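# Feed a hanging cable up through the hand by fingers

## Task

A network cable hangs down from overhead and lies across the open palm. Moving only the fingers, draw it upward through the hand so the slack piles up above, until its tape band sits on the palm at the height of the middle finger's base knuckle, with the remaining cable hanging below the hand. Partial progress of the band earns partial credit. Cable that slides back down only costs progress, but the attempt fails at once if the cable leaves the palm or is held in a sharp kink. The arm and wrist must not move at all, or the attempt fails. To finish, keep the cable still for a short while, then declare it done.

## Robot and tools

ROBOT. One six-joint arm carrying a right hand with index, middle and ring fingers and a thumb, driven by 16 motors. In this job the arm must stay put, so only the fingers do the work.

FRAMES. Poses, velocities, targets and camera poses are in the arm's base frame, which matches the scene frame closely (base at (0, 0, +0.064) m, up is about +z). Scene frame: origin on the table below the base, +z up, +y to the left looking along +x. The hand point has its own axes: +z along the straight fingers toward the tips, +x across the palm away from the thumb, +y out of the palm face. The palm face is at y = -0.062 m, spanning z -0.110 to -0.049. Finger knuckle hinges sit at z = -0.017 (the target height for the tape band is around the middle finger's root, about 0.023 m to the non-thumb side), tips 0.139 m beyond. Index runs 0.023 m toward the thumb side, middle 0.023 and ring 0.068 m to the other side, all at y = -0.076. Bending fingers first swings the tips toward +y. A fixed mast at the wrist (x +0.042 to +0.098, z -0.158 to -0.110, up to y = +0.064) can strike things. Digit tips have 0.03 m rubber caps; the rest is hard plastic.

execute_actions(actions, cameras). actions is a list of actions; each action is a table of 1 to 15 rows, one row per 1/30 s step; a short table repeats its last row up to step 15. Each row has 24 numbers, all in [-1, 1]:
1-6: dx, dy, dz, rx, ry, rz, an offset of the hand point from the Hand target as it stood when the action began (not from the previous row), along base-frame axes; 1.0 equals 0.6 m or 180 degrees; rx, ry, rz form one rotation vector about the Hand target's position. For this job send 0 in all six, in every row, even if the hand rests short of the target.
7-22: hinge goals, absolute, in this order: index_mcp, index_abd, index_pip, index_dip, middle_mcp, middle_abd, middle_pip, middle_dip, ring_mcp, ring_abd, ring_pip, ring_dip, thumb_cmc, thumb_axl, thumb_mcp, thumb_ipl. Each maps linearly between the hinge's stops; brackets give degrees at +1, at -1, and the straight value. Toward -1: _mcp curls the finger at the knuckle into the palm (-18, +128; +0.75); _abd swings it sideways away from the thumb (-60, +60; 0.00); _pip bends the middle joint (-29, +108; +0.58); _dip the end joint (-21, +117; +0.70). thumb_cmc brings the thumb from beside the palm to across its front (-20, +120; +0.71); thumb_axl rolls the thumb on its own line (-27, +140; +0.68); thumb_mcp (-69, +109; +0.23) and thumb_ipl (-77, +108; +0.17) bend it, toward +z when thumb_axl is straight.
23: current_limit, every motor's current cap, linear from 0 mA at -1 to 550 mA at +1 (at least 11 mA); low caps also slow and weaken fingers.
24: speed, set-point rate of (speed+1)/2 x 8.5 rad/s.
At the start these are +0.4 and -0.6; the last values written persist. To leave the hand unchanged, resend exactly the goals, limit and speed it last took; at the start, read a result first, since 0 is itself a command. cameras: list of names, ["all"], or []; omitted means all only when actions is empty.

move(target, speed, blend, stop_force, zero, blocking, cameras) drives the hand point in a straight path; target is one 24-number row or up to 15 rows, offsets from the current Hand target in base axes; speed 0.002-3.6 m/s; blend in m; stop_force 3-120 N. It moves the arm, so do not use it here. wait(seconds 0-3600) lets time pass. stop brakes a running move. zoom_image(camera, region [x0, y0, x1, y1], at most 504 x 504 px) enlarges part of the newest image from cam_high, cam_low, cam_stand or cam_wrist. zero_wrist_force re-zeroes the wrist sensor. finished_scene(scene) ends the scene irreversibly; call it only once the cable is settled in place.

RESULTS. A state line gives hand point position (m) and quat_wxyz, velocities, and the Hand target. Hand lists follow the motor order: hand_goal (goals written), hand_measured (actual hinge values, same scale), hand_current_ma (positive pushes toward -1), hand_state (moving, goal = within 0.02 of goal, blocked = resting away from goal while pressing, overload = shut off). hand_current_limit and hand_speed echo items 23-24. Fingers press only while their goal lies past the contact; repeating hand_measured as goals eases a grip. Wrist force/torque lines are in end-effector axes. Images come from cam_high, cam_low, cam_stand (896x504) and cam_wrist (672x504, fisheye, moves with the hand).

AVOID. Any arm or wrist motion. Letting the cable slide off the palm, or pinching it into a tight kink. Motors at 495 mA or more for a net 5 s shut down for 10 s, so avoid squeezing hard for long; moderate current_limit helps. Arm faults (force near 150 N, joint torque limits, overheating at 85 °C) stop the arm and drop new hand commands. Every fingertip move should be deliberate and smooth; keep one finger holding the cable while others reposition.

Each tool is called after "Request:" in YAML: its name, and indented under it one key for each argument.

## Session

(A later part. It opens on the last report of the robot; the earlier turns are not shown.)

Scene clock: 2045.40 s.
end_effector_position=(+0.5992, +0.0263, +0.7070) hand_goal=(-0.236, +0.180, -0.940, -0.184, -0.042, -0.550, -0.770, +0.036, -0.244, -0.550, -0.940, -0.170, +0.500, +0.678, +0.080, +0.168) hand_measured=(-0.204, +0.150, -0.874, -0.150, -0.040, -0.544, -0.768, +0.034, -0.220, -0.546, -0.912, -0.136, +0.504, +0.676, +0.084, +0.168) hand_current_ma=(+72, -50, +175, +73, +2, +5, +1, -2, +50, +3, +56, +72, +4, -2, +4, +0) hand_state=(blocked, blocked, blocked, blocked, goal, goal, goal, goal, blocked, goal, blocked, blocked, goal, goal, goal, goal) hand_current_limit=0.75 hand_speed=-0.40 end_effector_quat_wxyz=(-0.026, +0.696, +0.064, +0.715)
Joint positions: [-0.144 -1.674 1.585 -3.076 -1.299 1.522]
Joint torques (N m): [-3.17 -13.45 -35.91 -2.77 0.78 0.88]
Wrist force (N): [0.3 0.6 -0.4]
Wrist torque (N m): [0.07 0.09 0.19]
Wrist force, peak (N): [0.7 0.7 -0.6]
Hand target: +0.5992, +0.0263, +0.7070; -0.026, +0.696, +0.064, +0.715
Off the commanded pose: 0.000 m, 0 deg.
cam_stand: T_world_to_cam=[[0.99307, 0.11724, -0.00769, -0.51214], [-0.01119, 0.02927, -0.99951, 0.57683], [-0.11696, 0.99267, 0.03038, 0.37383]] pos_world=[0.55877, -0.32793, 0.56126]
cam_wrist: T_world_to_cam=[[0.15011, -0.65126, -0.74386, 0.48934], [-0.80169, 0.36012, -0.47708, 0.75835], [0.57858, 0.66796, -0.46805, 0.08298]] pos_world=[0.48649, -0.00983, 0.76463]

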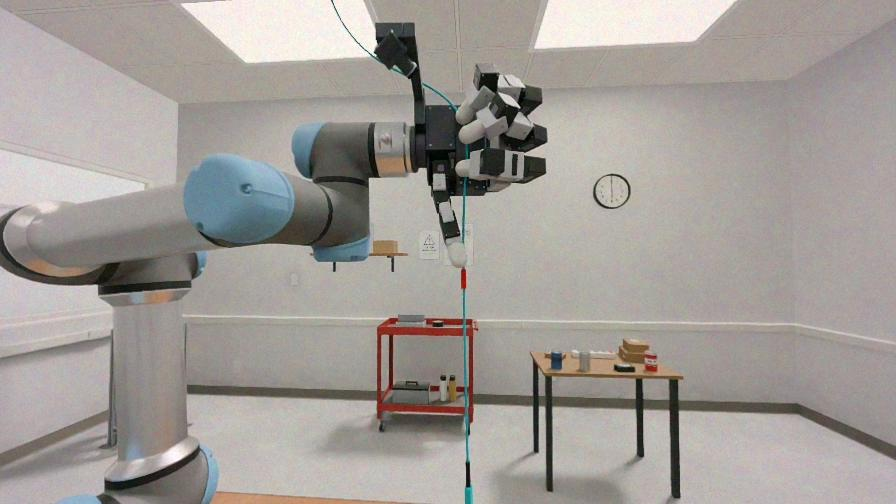

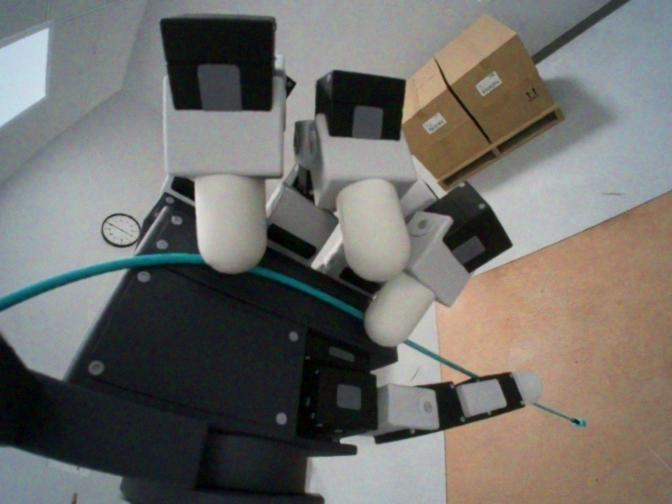

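Request:
execute_actions:
  actions:
    - [[0,0,0,0,0,0,-0.236,0.18,-0.94,-0.184,-0.227,-0.55,-0.94,-0.2,-0.245,-0.55,-0.94,-0.17,0.5,0.678,0.079,0.168,0.75,-0.6]]
    - [[0,0,0,0,0,0,-0.236,0.18,-0.94,-0.184,-0.227,-0.55,-0.94,-0.2,-0.245,-0.55,-0.94,-0.17,0.5,0.678,0.079,0.168,0.75,-0.65]]
    - [[0,0,0,0,0,0,-0.03,0.0,-0.74,0.025,-0.227,-0.55,-0.94,-0.2,-0.245,-0.55,-0.94,-0.17,0.5,0.678,0.079,0.168,0.75,-0.4]]
    - [[0,0,0,0,0,0,-0.038,-0.55,-0.77,0.03,-0.227,-0.55,-0.94,-0.2,-0.245,-0.55,-0.94,-0.17,0.5,0.678,0.079,0.168,0.75,-0.4]]
  cameras: ["cam_stand", "cam_wrist"]

Request:
zoom_image:
  camera: "cam_stand"
  region: [410, 50, 570, 230]

Request:
zoom_image:
  camera: "cam_wrist"
  region: [120, 180, 480, 420]

Scene clock: 2055.57 s.
end_effector_position=(+0.5992, +0.0263, +0.7070) hand_goal=(-0.038, -0.550, -0.770, +0.030, -0.226, -0.550, -0.940, -0.200, -0.244, -0.550, -0.940, -0.170, +0.500, +0.678, +0.080, +0.168) hand_measured=(-0.036, -0.544, -0.768, +0.028, -0.208, -0.552, -0.912, -0.178, -0.220, -0.546, -0.912, -0.138, +0.504, +0.676, +0.084, +0.168) hand_current_ma=(+2, +5, +1, -2, +35, -1, +58, +41, +50, +2, +56, +68, +4, -2, +4, +0) hand_state=(goal, goal, goal, goal, goal, goal, blocked, blocked, blocked, goal, blocked, blocked, goal, goal, goal, goal) hand_current_limit=0.75 hand_speed=-0.40 end_effector_quat_wxyz=(-0.026, +0.696, +0.064, +0.715)
Joint positions: [-0.144 -1.674 1.585 -3.076 -1.299 1.522]
Joint torques (N m): [-2.56 -14.09 -36.37 -2.69 0.77 0.97]
Wrist force (N): [0.5 0.5 -0.4]
Wrist torque (N m): [0.06 0.07 0.20]
Wrist force, peak (N): [0.5 0.8 -0.5]
Hand target: +0.5992, +0.0263, +0.7070; -0.026, +0.696, +0.064, +0.715
Off the commanded pose: 0.000 m, 0 deg.
cam_stand: T_world_to_cam=[[0.99307, 0.11724, -0.00769, -0.51214], [-0.01119, 0.02927, -0.99951, 0.57683], [-0.11696, 0.99267, 0.03038, 0.37383]] pos_world=[0.55877, -0.32793, 0.56126]
cam_wrist: T_world_to_cam=[[0.15011, -0.65126, -0.74386, 0.48934], [-0.80169, 0.36012, -0.47708, 0.75835], [0.57858, 0.66796, -0.46805, 0.08298]] pos_world=[0.48649, -0.00983, 0.76463]

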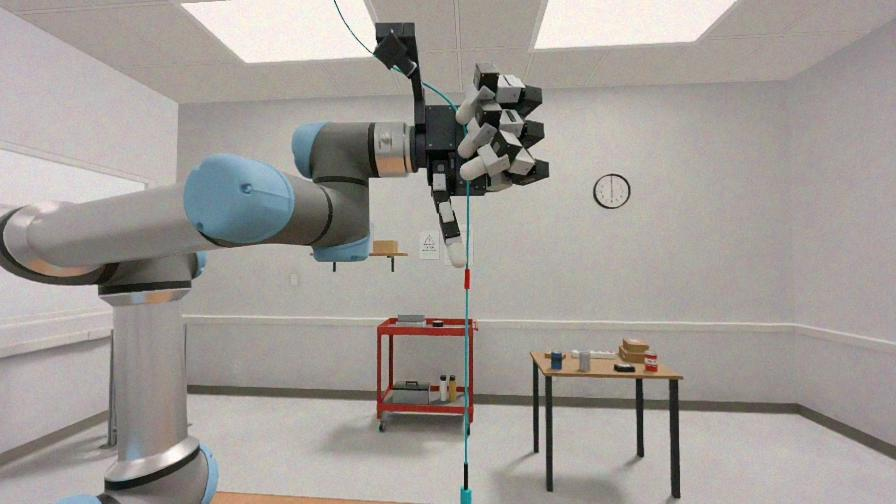

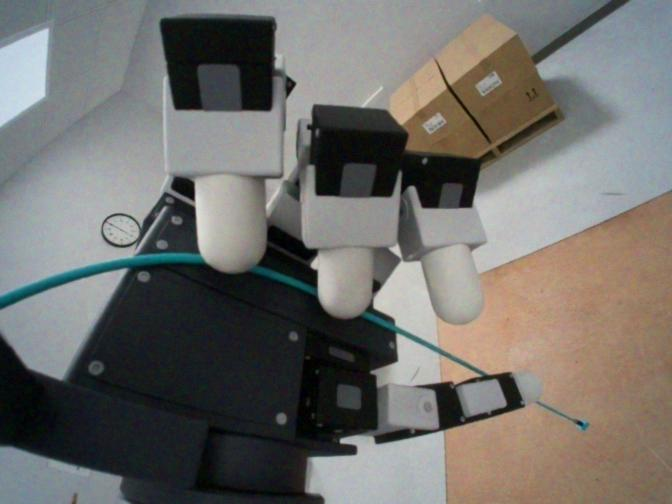

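Scaled by 2.800 from the camera's image (finer frame: 1280x720).

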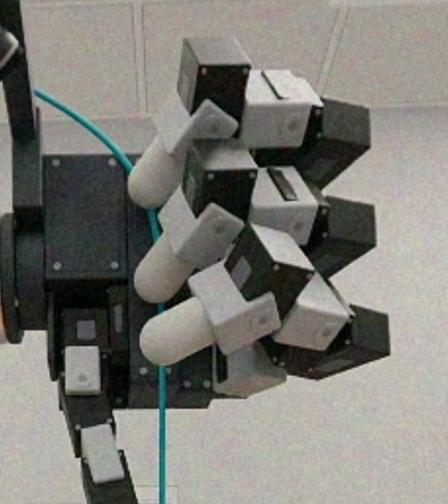

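Scaled by 1.400 from the camera's image (finer frame: 960x720).

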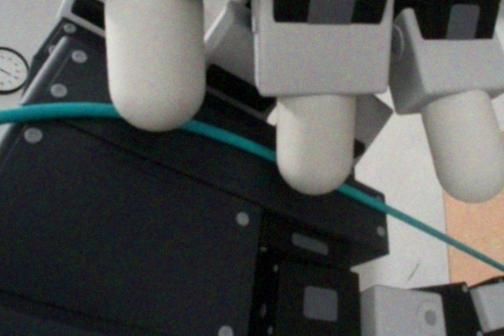

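Request:
execute_actions:
  actions:
    - [[0,0,0,0,0,0,-0.23,-0.55,-0.94,-0.196,-0.227,-0.55,-0.94,-0.2,-0.245,-0.55,-0.94,-0.17,0.5,0.678,0.079,0.168,0.75,-0.6]]
    - [[0,0,0,0,0,0,-0.23,-0.55,-0.94,-0.196,-0.227,-0.55,-0.94,-0.2,-0.245,-0.55,-0.94,-0.17,0.5,0.678,0.079,0.168,0.75,-0.65]]
  cameras: ["cam_stand", "cam_wrist"]

Request:
zoom_image:
  camera: "cam_stand"
  region: [410, 50, 570, 230]

Request:
zoom_image:
  camera: "cam_wrist"
  region: [120, 180, 480, 420]

Scene clock: 2065.10 s.
end_effector_position=(+0.5992, +0.0263, +0.7070) hand_goal=(-0.230, -0.550, -0.940, -0.196, -0.226, -0.550, -0.940, -0.200, -0.244, -0.550, -0.940, -0.170, +0.500, +0.678, +0.080, +0.168) hand_measured=(-0.210, -0.552, -0.918, -0.170, -0.208, -0.552, -0.910, -0.180, -0.220, -0.548, -0.912, -0.138, +0.504, +0.676, +0.084, +0.168) hand_current_ma=(+38, -1, +40, +49, +35, -2, +58, +37, +50, +2, +56, +66, +4, -2, +4, +0) hand_state=(blocked, goal, blocked, blocked, goal, goal, blocked, blocked, blocked, goal, blocked, blocked, goal, goal, goal, goal) hand_current_limit=0.75 hand_speed=-0.65 end_effector_quat_wxyz=(-0.026, +0.696, +0.064, +0.715)
Joint positions: [-0.144 -1.674 1.585 -3.076 -1.299 1.522]
Joint torques (N m): [-2.25 -14.49 -35.91 -2.64 0.61 0.91]
Wrist force (N): [0.2 0.3 -0.6]
Wrist torque (N m): [0.06 0.09 0.19]
Wrist force, peak (N): [0.6 0.7 -0.7]
Hand target: +0.5992, +0.0263, +0.7070; -0.026, +0.696, +0.064, +0.715
Off the commanded pose: 0.000 m, 0 deg.
cam_stand: T_world_to_cam=[[0.99307, 0.11724, -0.00769, -0.51214], [-0.01119, 0.02927, -0.99951, 0.57683], [-0.11696, 0.99267, 0.03038, 0.37383]] pos_world=[0.55877, -0.32793, 0.56126]
cam_wrist: T_world_to_cam=[[0.15011, -0.65126, -0.74386, 0.48934], [-0.80169, 0.36012, -0.47708, 0.75835], [0.57858, 0.66796, -0.46805, 0.08298]] pos_world=[0.48649, -0.00983, 0.76463]

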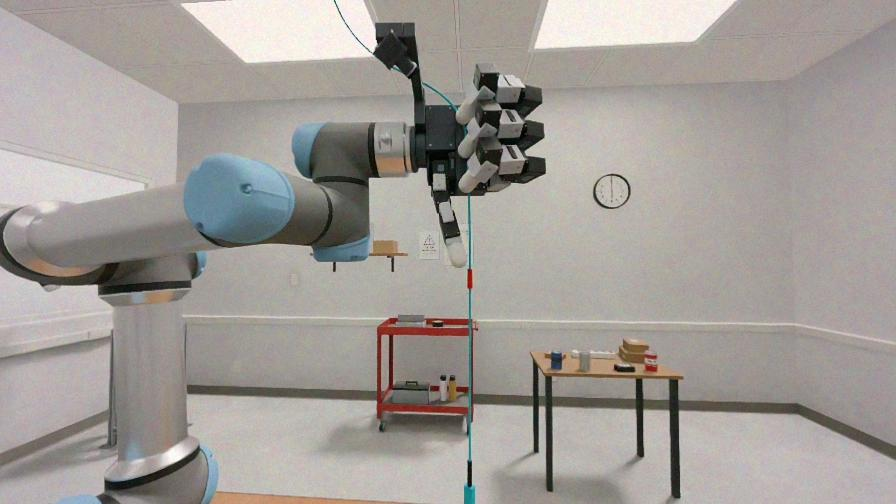

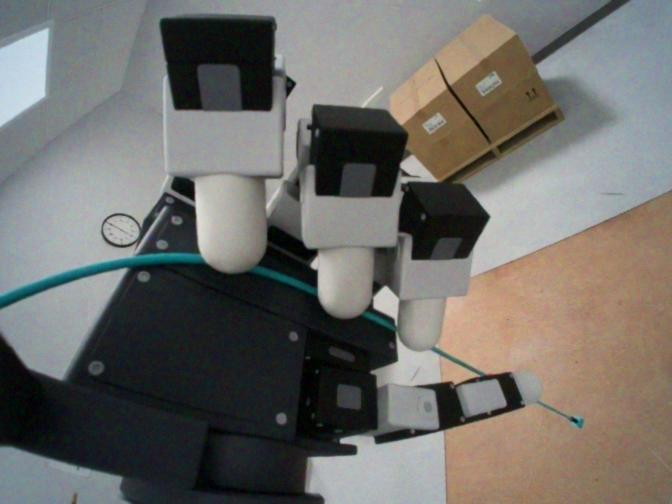

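Scaled by 2.800 from the camera's image (finer frame: 1280x720).

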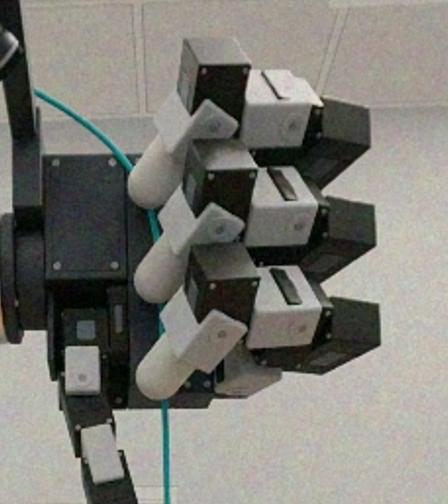

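Scaled by 1.400 from the camera's image (finer frame: 960x720).

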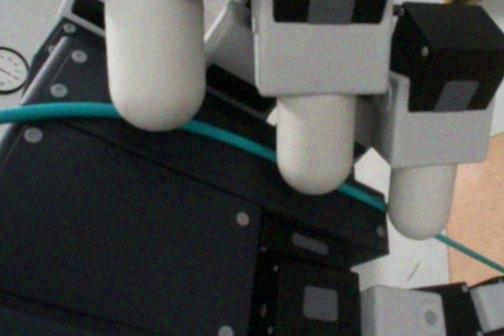

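Request:
execute_actions:
  actions:
    - [[0,0,0,0,0,0,-0.222,0.18,-0.94,-0.226,-0.224,0.23,-0.94,-0.222,-0.237,0.28,-0.94,-0.192,0.5,0.678,0.079,0.168,0.75,-0.7]]
    - [[0,0,0,0,0,0,-0.222,0.18,-0.94,-0.226,-0.224,0.23,-0.94,-0.222,-0.237,0.28,-0.94,-0.192,0.5,0.678,0.079,0.168,0.75,-0.7]]
  cameras: ["cam_stand", "cam_wrist"]

Request:
zoom_image:
  camera: "cam_stand"
  region: [410, 50, 570, 230]

Request:
zoom_image:
  camera: "cam_wrist"
  region: [120, 180, 480, 420]

Scene clock: 2111.83 s.
end_effector_position=(+0.5992, +0.0263, +0.7070) hand_goal=(-0.222, +0.180, -0.940, -0.226, -0.224, +0.230, -0.940, -0.222, -0.236, +0.280, -0.940, -0.192, +0.500, +0.678, +0.080, +0.168) hand_measured=(-0.190, +0.146, -0.872, -0.190, -0.182, +0.190, -0.868, -0.194, -0.196, +0.262, -0.878, -0.164, +0.504, +0.676, +0.084, +0.168) hand_current_ma=(+75, -58, +190, +81, +107, -73, +199, +54, +98, -24, +167, +54, +4, -2, +4, +0) hand_state=(blocked, blocked, blocked, blocked, blocked, blocked, blocked, blocked, blocked, goal, blocked, blocked, goal, goal, goal, goal) hand_current_limit=0.75 hand_speed=-0.70 end_effector_quat_wxyz=(-0.026, +0.696, +0.064, +0.715)
Joint positions: [-0.144 -1.674 1.585 -3.076 -1.299 1.522]
Joint torques (N m): [-2.44 -15.42 -35.51 -2.25 0.5 1.03]
Wrist force (N): [0.5 0.5 -0.5]
Wrist torque (N m): [0.07 0.07 0.20]
Wrist force, peak (N): [0.5 0.8 -0.8]
Hand target: +0.5992, +0.0263, +0.7070; -0.026, +0.696, +0.064, +0.715
Off the commanded pose: 0.000 m, 0 deg.
cam_stand: T_world_to_cam=[[0.99307, 0.11724, -0.00769, -0.51214], [-0.01119, 0.02927, -0.99951, 0.57683], [-0.11696, 0.99267, 0.03038, 0.37383]] pos_world=[0.55877, -0.32793, 0.56126]
cam_wrist: T_world_to_cam=[[0.15011, -0.65126, -0.74386, 0.48934], [-0.80169, 0.36012, -0.47708, 0.75835], [0.57858, 0.66796, -0.46805, 0.08298]] pos_world=[0.48649, -0.00983, 0.76463]

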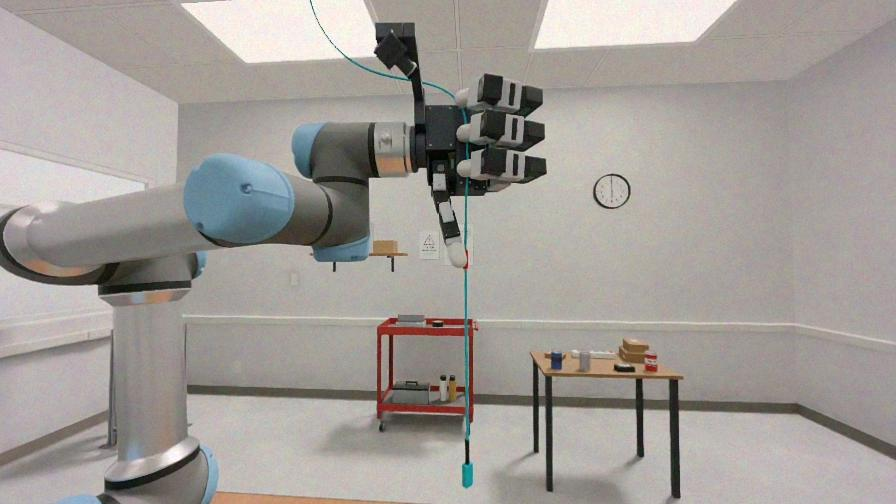

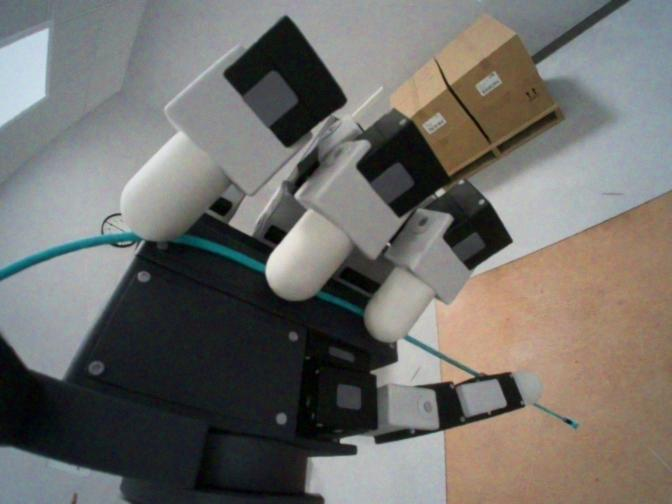

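Scaled by 2.800 from the camera's image (finer frame: 1280x720).

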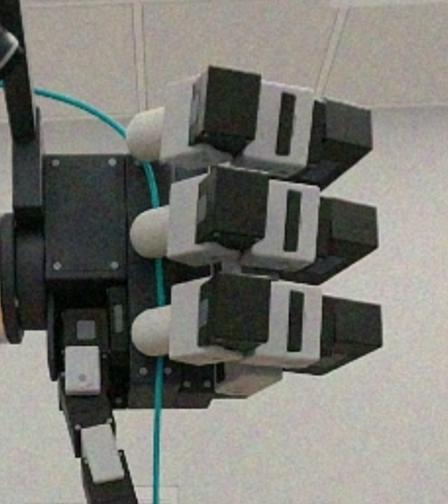

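Scaled by 1.400 from the camera's image (finer frame: 960x720).

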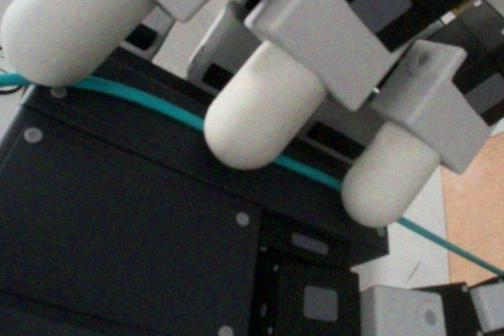

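Request:
execute_actions:
  actions:
    - [[0,0,0,0,0,0,-0.222,0.18,-0.94,-0.226,-0.224,0.23,-0.94,-0.222,-0.05,-0.2,-0.74,0.05,0.5,0.678,0.079,0.168,0.75,-0.4]]
    - [[0,0,0,0,0,0,-0.222,0.18,-0.94,-0.226,-0.224,0.23,-0.94,-0.222,-0.05,-0.55,-0.77,0.04,0.5,0.678,0.079,0.168,0.75,-0.4]]
    - [[0,0,0,0,0,0,-0.222,0.18,-0.94,-0.226,-0.224,0.23,-0.94,-0.222,-0.242,-0.55,-0.94,-0.176,0.5,0.678,0.079,0.168,0.75,-0.6]]
    - [[0,0,0,0,0,0,-0.222,0.18,-0.94,-0.226,-0.224,0.23,-0.94,-0.222,-0.242,-0.55,-0.94,-0.176,0.5,0.678,0.079,0.168,0.75,-0.65]]
    - [[0,0,0,0,0,0,-0.222,0.18,-0.94,-0.226,-0.02,0.0,-0.74,0.01,-0.242,-0.55,-0.94,-0.176,0.5,0.678,0.079,0.168,0.75,-0.4]]
    - [[0,0,0,0,0,0,-0.222,0.18,-0.94,-0.226,-0.024,-0.55,-0.77,0.01,-0.242,-0.55,-0.94,-0.176,0.5,0.678,0.079,0.168,0.75,-0.4]]
  cameras: ["cam_stand", "cam_wrist"]

Request:
zoom_image:
  camera: "cam_stand"
  region: [410, 50, 570, 230]

Request:
zoom_image:
  camera: "cam_wrist"
  region: [120, 180, 480, 420]

Scene clock: 2129.20 s.
end_effector_position=(+0.5992, +0.0263, +0.7070) hand_goal=(-0.222, +0.180, -0.940, -0.226, -0.024, -0.550, -0.770, +0.010, -0.242, -0.550, -0.940, -0.176, +0.500, +0.678, +0.080, +0.168) hand_measured=(-0.190, +0.148, -0.872, -0.190, -0.022, -0.544, -0.768, +0.008, -0.212, -0.548, -0.914, -0.144, +0.504, +0.676, +0.084, +0.168) hand_current_ma=(+75, -56, +190, +81, +2, +5, +1, -1, +64, +2, +51, +65, +4, -2, +4, +0) hand_state=(blocked, blocked, blocked, blocked, goal, goal, goal, goal, blocked, goal, blocked, blocked, goal, goal, goal, goal) hand_current_limit=0.75 hand_speed=-0.40 end_effector_quat_wxyz=(-0.026, +0.696, +0.064, +0.715)
Joint positions: [-0.144 -1.674 1.585 -3.076 -1.299 1.522]
Joint torques (N m): [-1.65 -16.15 -34.3 -2.26 0.24 1.07]
Wrist force (N): [0.4 0.5 -0.5]
Wrist torque (N m): [0.09 0.06 0.21]
Wrist force, peak (N): [0.7 0.8 -0.8]
Hand target: +0.5992, +0.0263, +0.7070; -0.026, +0.696, +0.064, +0.715
Off the commanded pose: 0.000 m, 0 deg.
cam_stand: T_world_to_cam=[[0.99307, 0.11724, -0.00769, -0.51214], [-0.01119, 0.02927, -0.99951, 0.57683], [-0.11696, 0.99267, 0.03038, 0.37383]] pos_world=[0.55877, -0.32793, 0.56126]
cam_wrist: T_world_to_cam=[[0.15011, -0.65126, -0.74386, 0.48934], [-0.80169, 0.36012, -0.47708, 0.75835], [0.57858, 0.66796, -0.46805, 0.08298]] pos_world=[0.48649, -0.00983, 0.76463]

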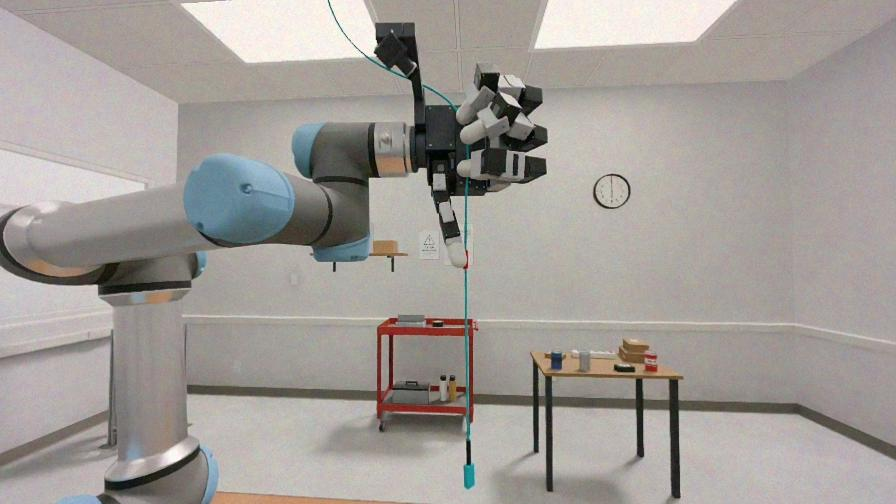

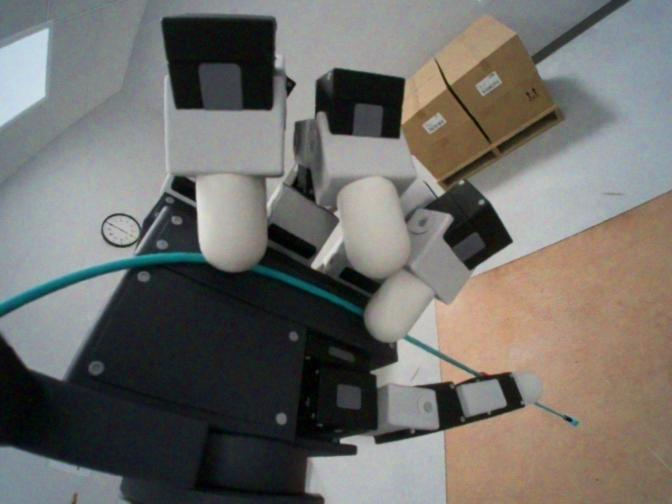

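Scaled by 2.800 from the camera's image (finer frame: 1280x720).

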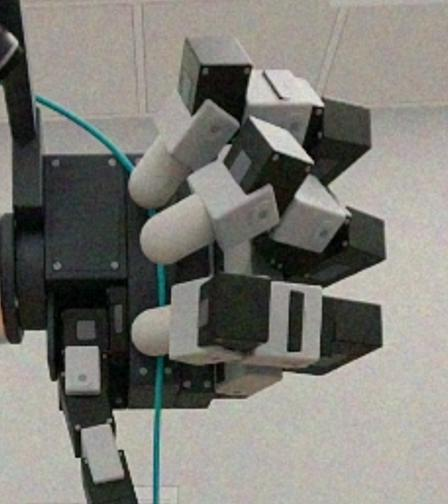

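Scaled by 1.400 from the camera's image (finer frame: 960x720).

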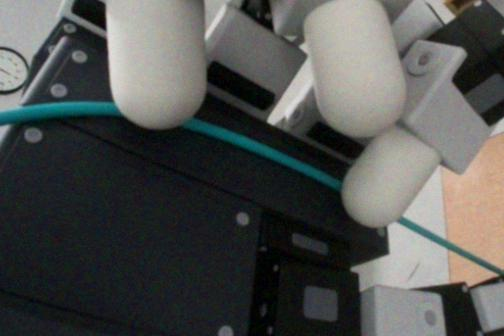

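Request:
execute_actions:
  actions:
    - [[0,0,0,0,0,0,-0.222,0.18,-0.94,-0.226,-0.227,-0.55,-0.94,-0.222,-0.242,-0.55,-0.94,-0.176,0.5,0.678,0.079,0.168,0.75,-0.6]]
    - [[0,0,0,0,0,0,-0.222,0.18,-0.94,-0.226,-0.227,-0.55,-0.94,-0.222,-0.242,-0.55,-0.94,-0.176,0.5,0.678,0.079,0.168,0.75,-0.65]]
    - [[0,0,0,0,0,0,-0.015,0.0,-0.74,0.005,-0.227,-0.55,-0.94,-0.222,-0.242,-0.55,-0.94,-0.176,0.5,0.678,0.079,0.168,0.75,-0.4]]
    - [[0,0,0,0,0,0,-0.022,-0.55,-0.77,0.008,-0.227,-0.55,-0.94,-0.222,-0.242,-0.55,-0.94,-0.176,0.5,0.678,0.079,0.168,0.75,-0.4]]
    - [[0,0,0,0,0,0,-0.222,-0.55,-0.94,-0.228,-0.227,-0.55,-0.94,-0.222,-0.242,-0.55,-0.94,-0.176,0.5,0.678,0.079,0.168,0.75,-0.6]]
    - [[0,0,0,0,0,0,-0.222,-0.55,-0.94,-0.228,-0.227,-0.55,-0.94,-0.222,-0.242,-0.55,-0.94,-0.176,0.5,0.678,0.079,0.168,0.75,-0.65]]
  cameras: ["cam_stand", "cam_wrist"]

Request:
zoom_image:
  camera: "cam_stand"
  region: [410, 50, 570, 230]

Request:
zoom_image:
  camera: "cam_wrist"
  region: [120, 180, 480, 420]

Scene clock: 2139.40 s.
end_effector_position=(+0.5992, +0.0263, +0.7070) hand_goal=(-0.222, -0.550, -0.940, -0.228, -0.226, -0.550, -0.940, -0.222, -0.242, -0.550, -0.940, -0.176, +0.500, +0.678, +0.080, +0.168) hand_measured=(-0.200, -0.554, -0.916, -0.200, -0.198, -0.554, -0.910, -0.202, -0.212, -0.548, -0.914, -0.146, +0.504, +0.676, +0.084, +0.168) hand_current_ma=(+46, -3, +45, +55, +60, -3, +63, +36, +64, +1, +51, +62, +4, -2, +4, +0) hand_state=(blocked, goal, blocked, blocked, blocked, goal, blocked, blocked, blocked, goal, blocked, blocked, goal, goal, goal, goal) hand_current_limit=0.75 hand_speed=-0.65 end_effector_quat_wxyz=(-0.026, +0.696, +0.064, +0.715)
Joint positions: [-0.144 -1.674 1.585 -3.076 -1.299 1.522]
Joint torques (N m): [-1.62 -16.71 -34.48 -2.03 0.24 0.93]
Wrist force (N): [0.3 0.6 -0.6]
Wrist torque (N m): [0.09 0.11 0.18]
Wrist force, peak (N): [0.5 0.7 -0.7]
Hand target: +0.5992, +0.0263, +0.7070; -0.026, +0.696, +0.064, +0.715
Off the commanded pose: 0.000 m, 0 deg.
cam_stand: T_world_to_cam=[[0.99307, 0.11724, -0.00769, -0.51214], [-0.01119, 0.02927, -0.99951, 0.57683], [-0.11696, 0.99267, 0.03038, 0.37383]] pos_world=[0.55877, -0.32793, 0.56126]
cam_wrist: T_world_to_cam=[[0.15011, -0.65126, -0.74386, 0.48934], [-0.80169, 0.36012, -0.47708, 0.75835], [0.57858, 0.66796, -0.46805, 0.08298]] pos_world=[0.48649, -0.00983, 0.76463]

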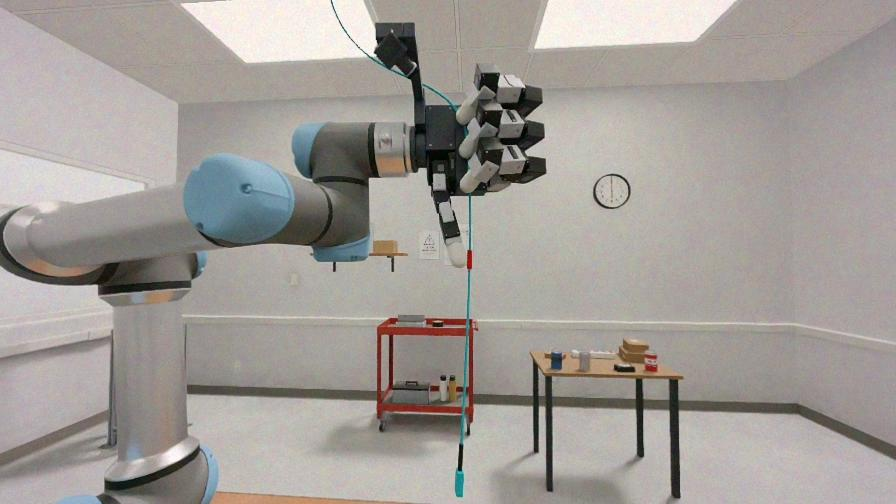

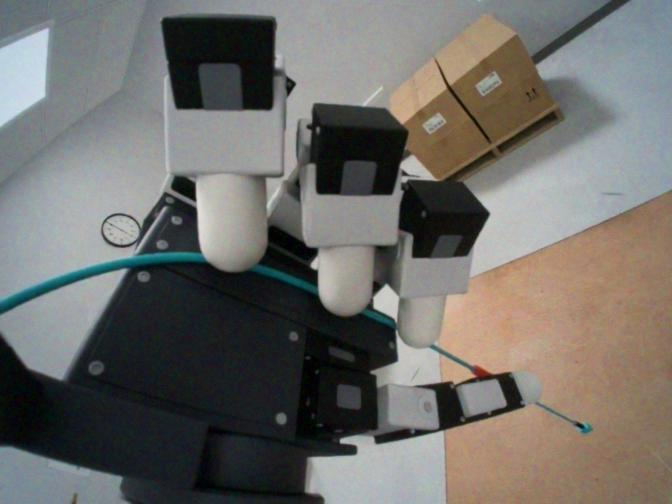

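Scaled by 2.800 from the camera's image (finer frame: 1280x720).

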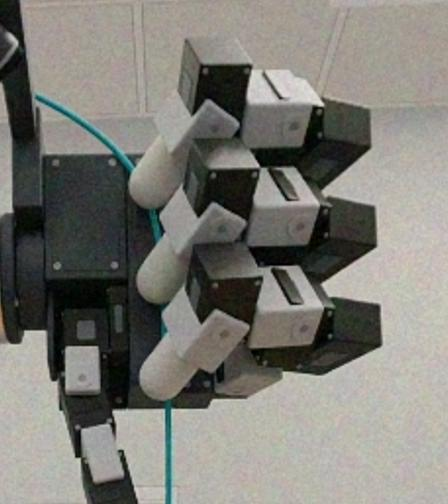

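Scaled by 1.400 from the camera's image (finer frame: 960x720).

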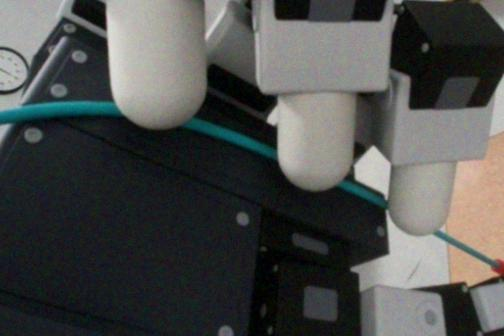

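Request:
execute_actions:
  actions:
    - [[0,0,0,0,0,0,-0.217,0.18,-0.94,-0.232,-0.221,0.23,-0.94,-0.226,-0.237,0.28,-0.94,-0.192,0.5,0.678,0.079,0.168,0.75,-0.7]]
    - [[0,0,0,0,0,0,-0.217,0.18,-0.94,-0.232,-0.221,0.23,-0.94,-0.226,-0.237,0.28,-0.94,-0.192,0.5,0.678,0.079,0.168,0.75,-0.7]]
  cameras: ["cam_stand", "cam_wrist"]

Request:
zoom_image:
  camera: "cam_stand"
  region: [410, 50, 570, 230]

Request:
zoom_image:
  camera: "cam_wrist"
  region: [120, 180, 480, 420]

Scene clock: 2146.53 s.
end_effector_position=(+0.5992, +0.0263, +0.7070) hand_goal=(-0.216, +0.180, -0.940, -0.232, -0.220, +0.230, -0.940, -0.226, -0.236, +0.280, -0.940, -0.192, +0.500, +0.678, +0.080, +0.168) hand_measured=(-0.184, +0.148, -0.872, -0.202, -0.178, +0.190, -0.868, -0.204, -0.196, +0.260, -0.876, -0.162, +0.504, +0.676, +0.084, +0.168) hand_current_ma=(+72, -57, +190, +63, +106, -75, +204, +41, +100, -30, +171, +61, +4, -2, +4, +0) hand_state=(blocked, blocked, blocked, blocked, blocked, blocked, blocked, blocked, blocked, blocked, blocked, blocked, goal, goal, goal, goal) hand_current_limit=0.75 hand_speed=-0.70 end_effector_quat_wxyz=(-0.026, +0.696, +0.064, +0.715)
Joint positions: [-0.144 -1.674 1.585 -3.076 -1.299 1.522]
Joint torques (N m): [-1.43 -16.78 -34.77 -1.87 0.06 1.01]
Wrist force (N): [0.2 0.5 -0.4]
Wrist torque (N m): [0.06 0.10 0.18]
Wrist force, peak (N): [0.6 0.8 -0.5]
Hand target: +0.5992, +0.0263, +0.7070; -0.026, +0.696, +0.064, +0.715
Off the commanded pose: 0.000 m, 0 deg.
cam_stand: T_world_to_cam=[[0.99307, 0.11724, -0.00769, -0.51214], [-0.01119, 0.02927, -0.99951, 0.57683], [-0.11696, 0.99267, 0.03038, 0.37383]] pos_world=[0.55877, -0.32793, 0.56126]
cam_wrist: T_world_to_cam=[[0.15011, -0.65126, -0.74386, 0.48934], [-0.80169, 0.36012, -0.47708, 0.75835], [0.57858, 0.66796, -0.46805, 0.08298]] pos_world=[0.48649, -0.00983, 0.76463]

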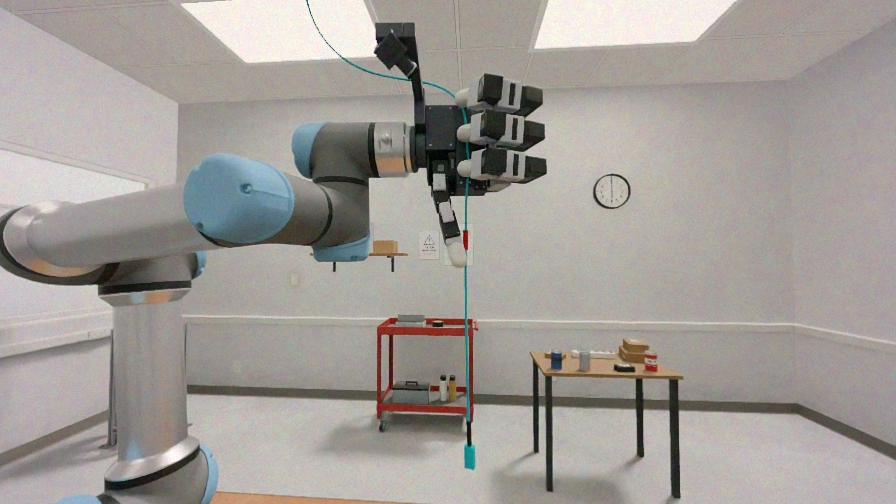

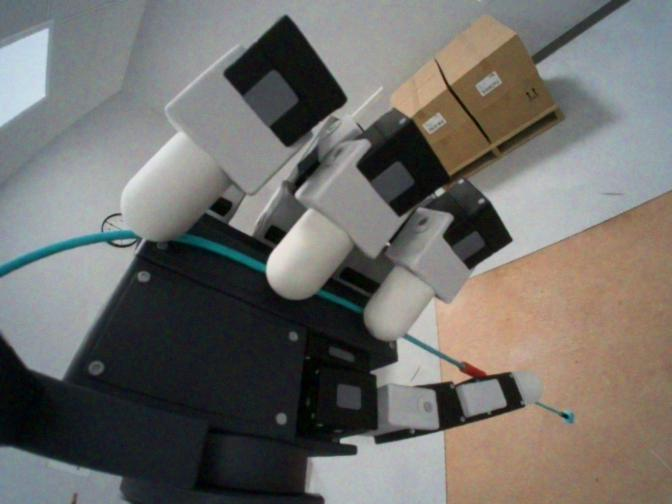

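Scaled by 2.800 from the camera's image (finer frame: 1280x720).

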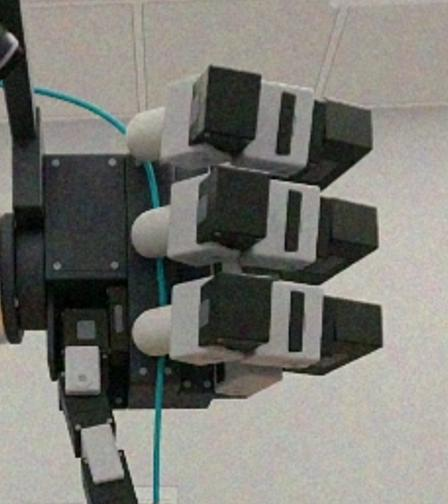

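Scaled by 1.400 from the camera's image (finer frame: 960x720).

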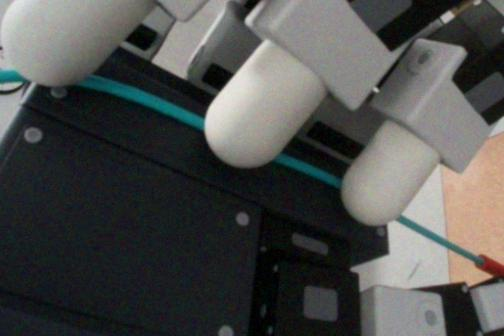

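Request:
execute_actions:
  actions:
    - [[0,0,0,0,0,0,-0.217,0.18,-0.94,-0.232,-0.221,0.23,-0.94,-0.226,-0.05,-0.2,-0.74,0.05,0.5,0.678,0.079,0.168,0.75,-0.4]]
    - [[0,0,0,0,0,0,-0.217,0.18,-0.94,-0.232,-0.221,0.23,-0.94,-0.226,-0.048,-0.55,-0.77,0.038,0.5,0.678,0.079,0.168,0.75,-0.4]]
    - [[0,0,0,0,0,0,-0.217,0.18,-0.94,-0.232,-0.221,0.23,-0.94,-0.226,-0.24,-0.55,-0.94,-0.18,0.5,0.678,0.079,0.168,0.75,-0.6]]
    - [[0,0,0,0,0,0,-0.217,0.18,-0.94,-0.232,-0.221,0.23,-0.94,-0.226,-0.24,-0.55,-0.94,-0.18,0.5,0.678,0.079,0.168,0.75,-0.65]]
    - [[0,0,0,0,0,0,-0.217,0.18,-0.94,-0.232,-0.016,0.0,-0.74,0.006,-0.24,-0.55,-0.94,-0.18,0.5,0.678,0.079,0.168,0.75,-0.4]]
    - [[0,0,0,0,0,0,-0.217,0.18,-0.94,-0.232,-0.022,-0.55,-0.77,0.007,-0.24,-0.55,-0.94,-0.18,0.5,0.678,0.079,0.168,0.75,-0.4]]
  cameras: ["cam_stand", "cam_wrist"]

Request:
zoom_image:
  camera: "cam_stand"
  region: [410, 50, 570, 230]

Request:
zoom_image:
  camera: "cam_wrist"
  region: [120, 180, 480, 420]

Scene clock: 2166.10 s.
end_effector_position=(+0.5992, +0.0263, +0.7070) hand_goal=(-0.216, +0.180, -0.940, -0.232, -0.022, -0.550, -0.770, +0.008, -0.240, -0.550, -0.940, -0.180, +0.500, +0.678, +0.080, +0.168) hand_measured=(-0.184, +0.148, -0.872, -0.202, -0.020, -0.544, -0.768, +0.006, -0.212, -0.546, -0.914, -0.148, +0.504, +0.676, +0.084, +0.168) hand_current_ma=(+72, -56, +190, +63, +2, +5, +1, -2, +61, +2, +51, +66, +4, -2, +4, +0) hand_state=(blocked, blocked, blocked, blocked, goal, goal, goal, goal, blocked, goal, blocked, blocked, goal, goal, goal, goal) hand_current_limit=0.75 hand_speed=-0.40 end_effector_quat_wxyz=(-0.026, +0.696, +0.064, +0.715)
Joint positions: [-0.144 -1.674 1.585 -3.076 -1.299 1.522]
Joint torques (N m): [-1.2 -17.27 -34.2 -1.5 -0.08 0.98]
Wrist force (N): [0.4 0.6 -0.6]
Wrist torque (N m): [0.08 0.08 0.20]
Wrist force, peak (N): [0.6 0.8 -0.6]
Hand target: +0.5992, +0.0263, +0.7070; -0.026, +0.696, +0.064, +0.715
Off the commanded pose: 0.000 m, 0 deg.
cam_stand: T_world_to_cam=[[0.99307, 0.11724, -0.00769, -0.51214], [-0.01119, 0.02927, -0.99951, 0.57683], [-0.11696, 0.99267, 0.03038, 0.37383]] pos_world=[0.55877, -0.32793, 0.56126]
cam_wrist: T_world_to_cam=[[0.15011, -0.65126, -0.74386, 0.48934], [-0.80169, 0.36012, -0.47708, 0.75835], [0.57858, 0.66796, -0.46805, 0.08298]] pos_world=[0.48649, -0.00983, 0.76463]

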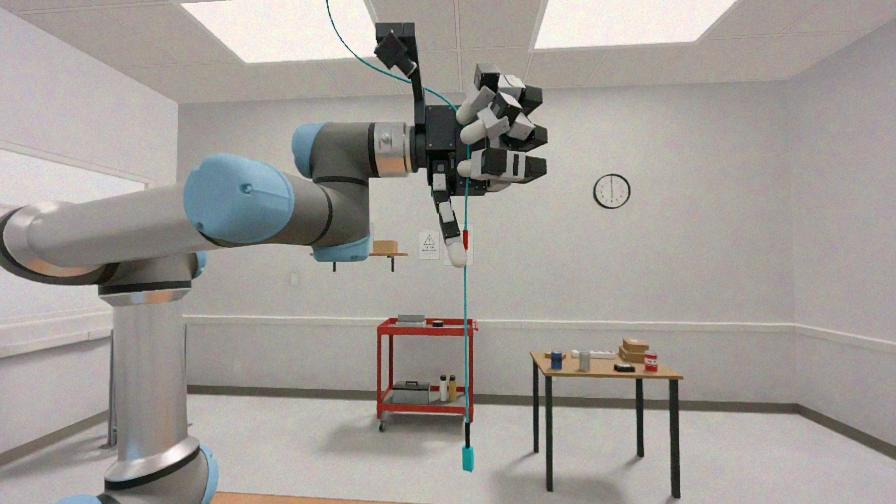

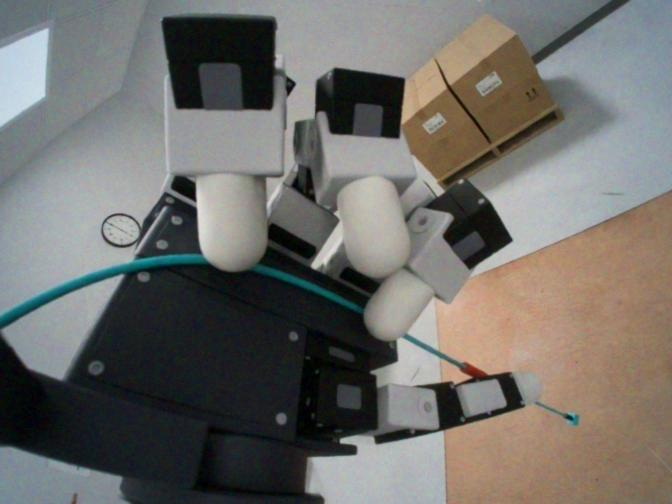

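Scaled by 2.800 from the camera's image (finer frame: 1280x720).

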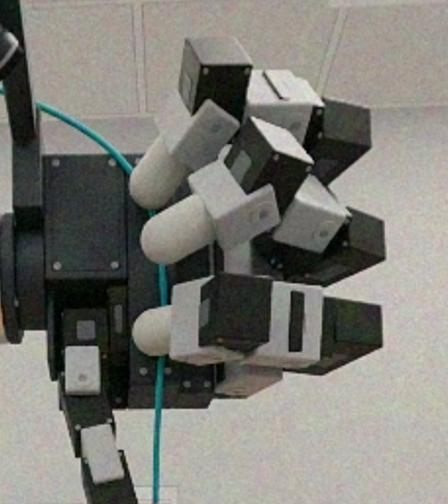

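Scaled by 1.400 from the camera's image (finer frame: 960x720).

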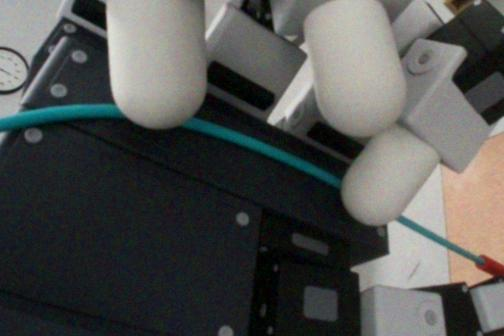

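Request:
execute_actions:
  actions:
    - [[0,0,0,0,0,0,-0.217,0.18,-0.94,-0.232,-0.225,-0.55,-0.94,-0.225,-0.24,-0.55,-0.94,-0.18,0.5,0.678,0.079,0.168,0.75,-0.6]]
    - [[0,0,0,0,0,0,-0.217,0.18,-0.94,-0.232,-0.225,-0.55,-0.94,-0.225,-0.24,-0.55,-0.94,-0.18,0.5,0.678,0.079,0.168,0.75,-0.65]]
    - [[0,0,0,0,0,0,-0.012,0.0,-0.74,0.002,-0.225,-0.55,-0.94,-0.225,-0.24,-0.55,-0.94,-0.18,0.5,0.678,0.079,0.168,0.75,-0.4]]
    - [[0,0,0,0,0,0,-0.02,-0.55,-0.77,0.005,-0.225,-0.55,-0.94,-0.225,-0.24,-0.55,-0.94,-0.18,0.5,0.678,0.079,0.168,0.75,-0.4]]
    - [[0,0,0,0,0,0,-0.221,-0.55,-0.94,-0.229,-0.225,-0.55,-0.94,-0.225,-0.24,-0.55,-0.94,-0.18,0.5,0.678,0.079,0.168,0.75,-0.6]]
    - [[0,0,0,0,0,0,-0.221,-0.55,-0.94,-0.229,-0.225,-0.55,-0.94,-0.225,-0.24,-0.55,-0.94,-0.18,0.5,0.678,0.079,0.168,0.75,-0.65]]
  cameras: ["cam_stand", "cam_wrist"]

Request:
zoom_image:
  camera: "cam_stand"
  region: [410, 50, 570, 230]

Request:
zoom_image:
  camera: "cam_wrist"
  region: [120, 180, 480, 420]

Scene clock: 2176.77 s.
end_effector_position=(+0.5992, +0.0263, +0.7070) hand_goal=(-0.220, -0.550, -0.940, -0.228, -0.224, -0.550, -0.940, -0.224, -0.240, -0.550, -0.940, -0.180, +0.500, +0.678, +0.080, +0.168) hand_measured=(-0.200, -0.554, -0.918, -0.202, -0.198, -0.554, -0.910, -0.204, -0.212, -0.548, -0.914, -0.150, +0.504, +0.676, +0.084, +0.168) hand_current_ma=(+39, -3, +39, +49, +55, -3, +60, +35, +61, +1, +51, +63, +4, -2, +4, +0) hand_state=(blocked, goal, blocked, blocked, blocked, goal, blocked, goal, blocked, goal, blocked, blocked, goal, goal, goal, goal) hand_current_limit=0.75 hand_speed=-0.65 end_effector_quat_wxyz=(-0.026, +0.696, +0.064, +0.715)
Joint positions: [-0.144 -1.674 1.585 -3.076 -1.299 1.522]
Joint torques (N m): [-1.53 -17.8 -34.13 -1.37 -0.15 1.03]
Wrist force (N): [0.5 0.5 -0.5]
Wrist torque (N m): [0.07 0.09 0.19]
Wrist force, peak (N): [0.7 0.6 -0.7]
Hand target: +0.5992, +0.0263, +0.7070; -0.026, +0.696, +0.064, +0.715
Off the commanded pose: 0.000 m, 0 deg.
cam_stand: T_world_to_cam=[[0.99307, 0.11724, -0.00769, -0.51214], [-0.01119, 0.02927, -0.99951, 0.57683], [-0.11696, 0.99267, 0.03038, 0.37383]] pos_world=[0.55877, -0.32793, 0.56126]
cam_wrist: T_world_to_cam=[[0.15011, -0.65126, -0.74386, 0.48934], [-0.80169, 0.36012, -0.47708, 0.75835], [0.57858, 0.66796, -0.46805, 0.08298]] pos_world=[0.48649, -0.00983, 0.76463]

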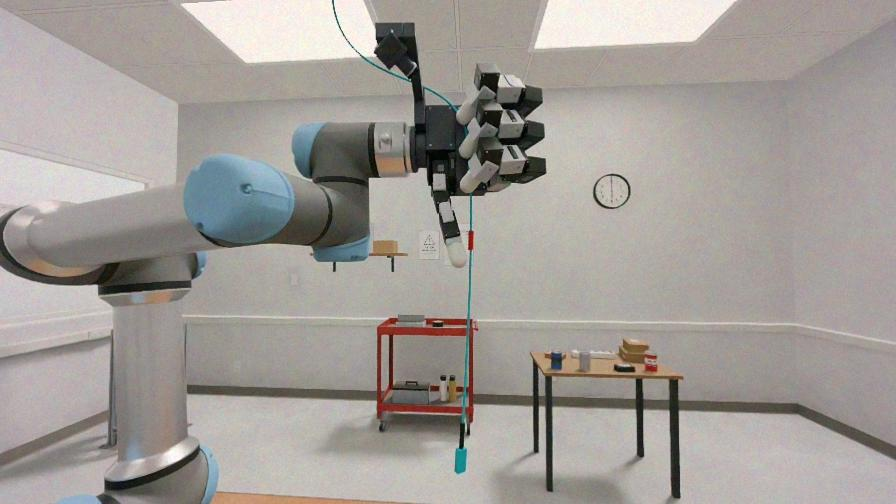

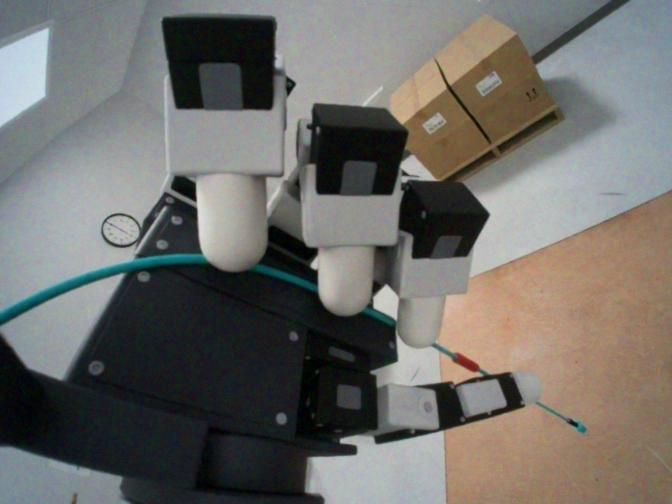

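Scaled by 2.800 from the camera's image (finer frame: 1280x720).

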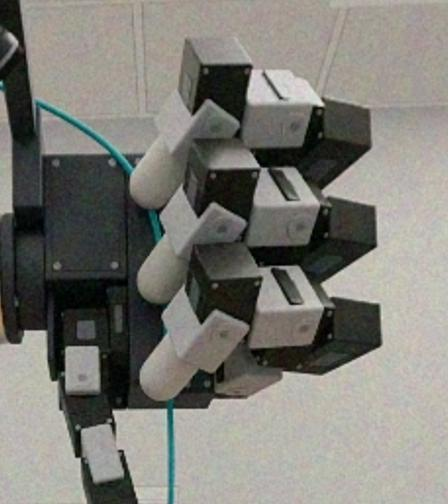

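Scaled by 1.400 from the camera's image (finer frame: 960x720).

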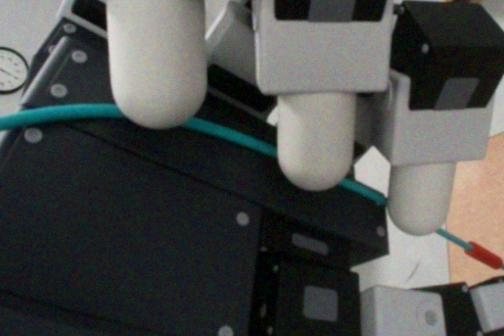

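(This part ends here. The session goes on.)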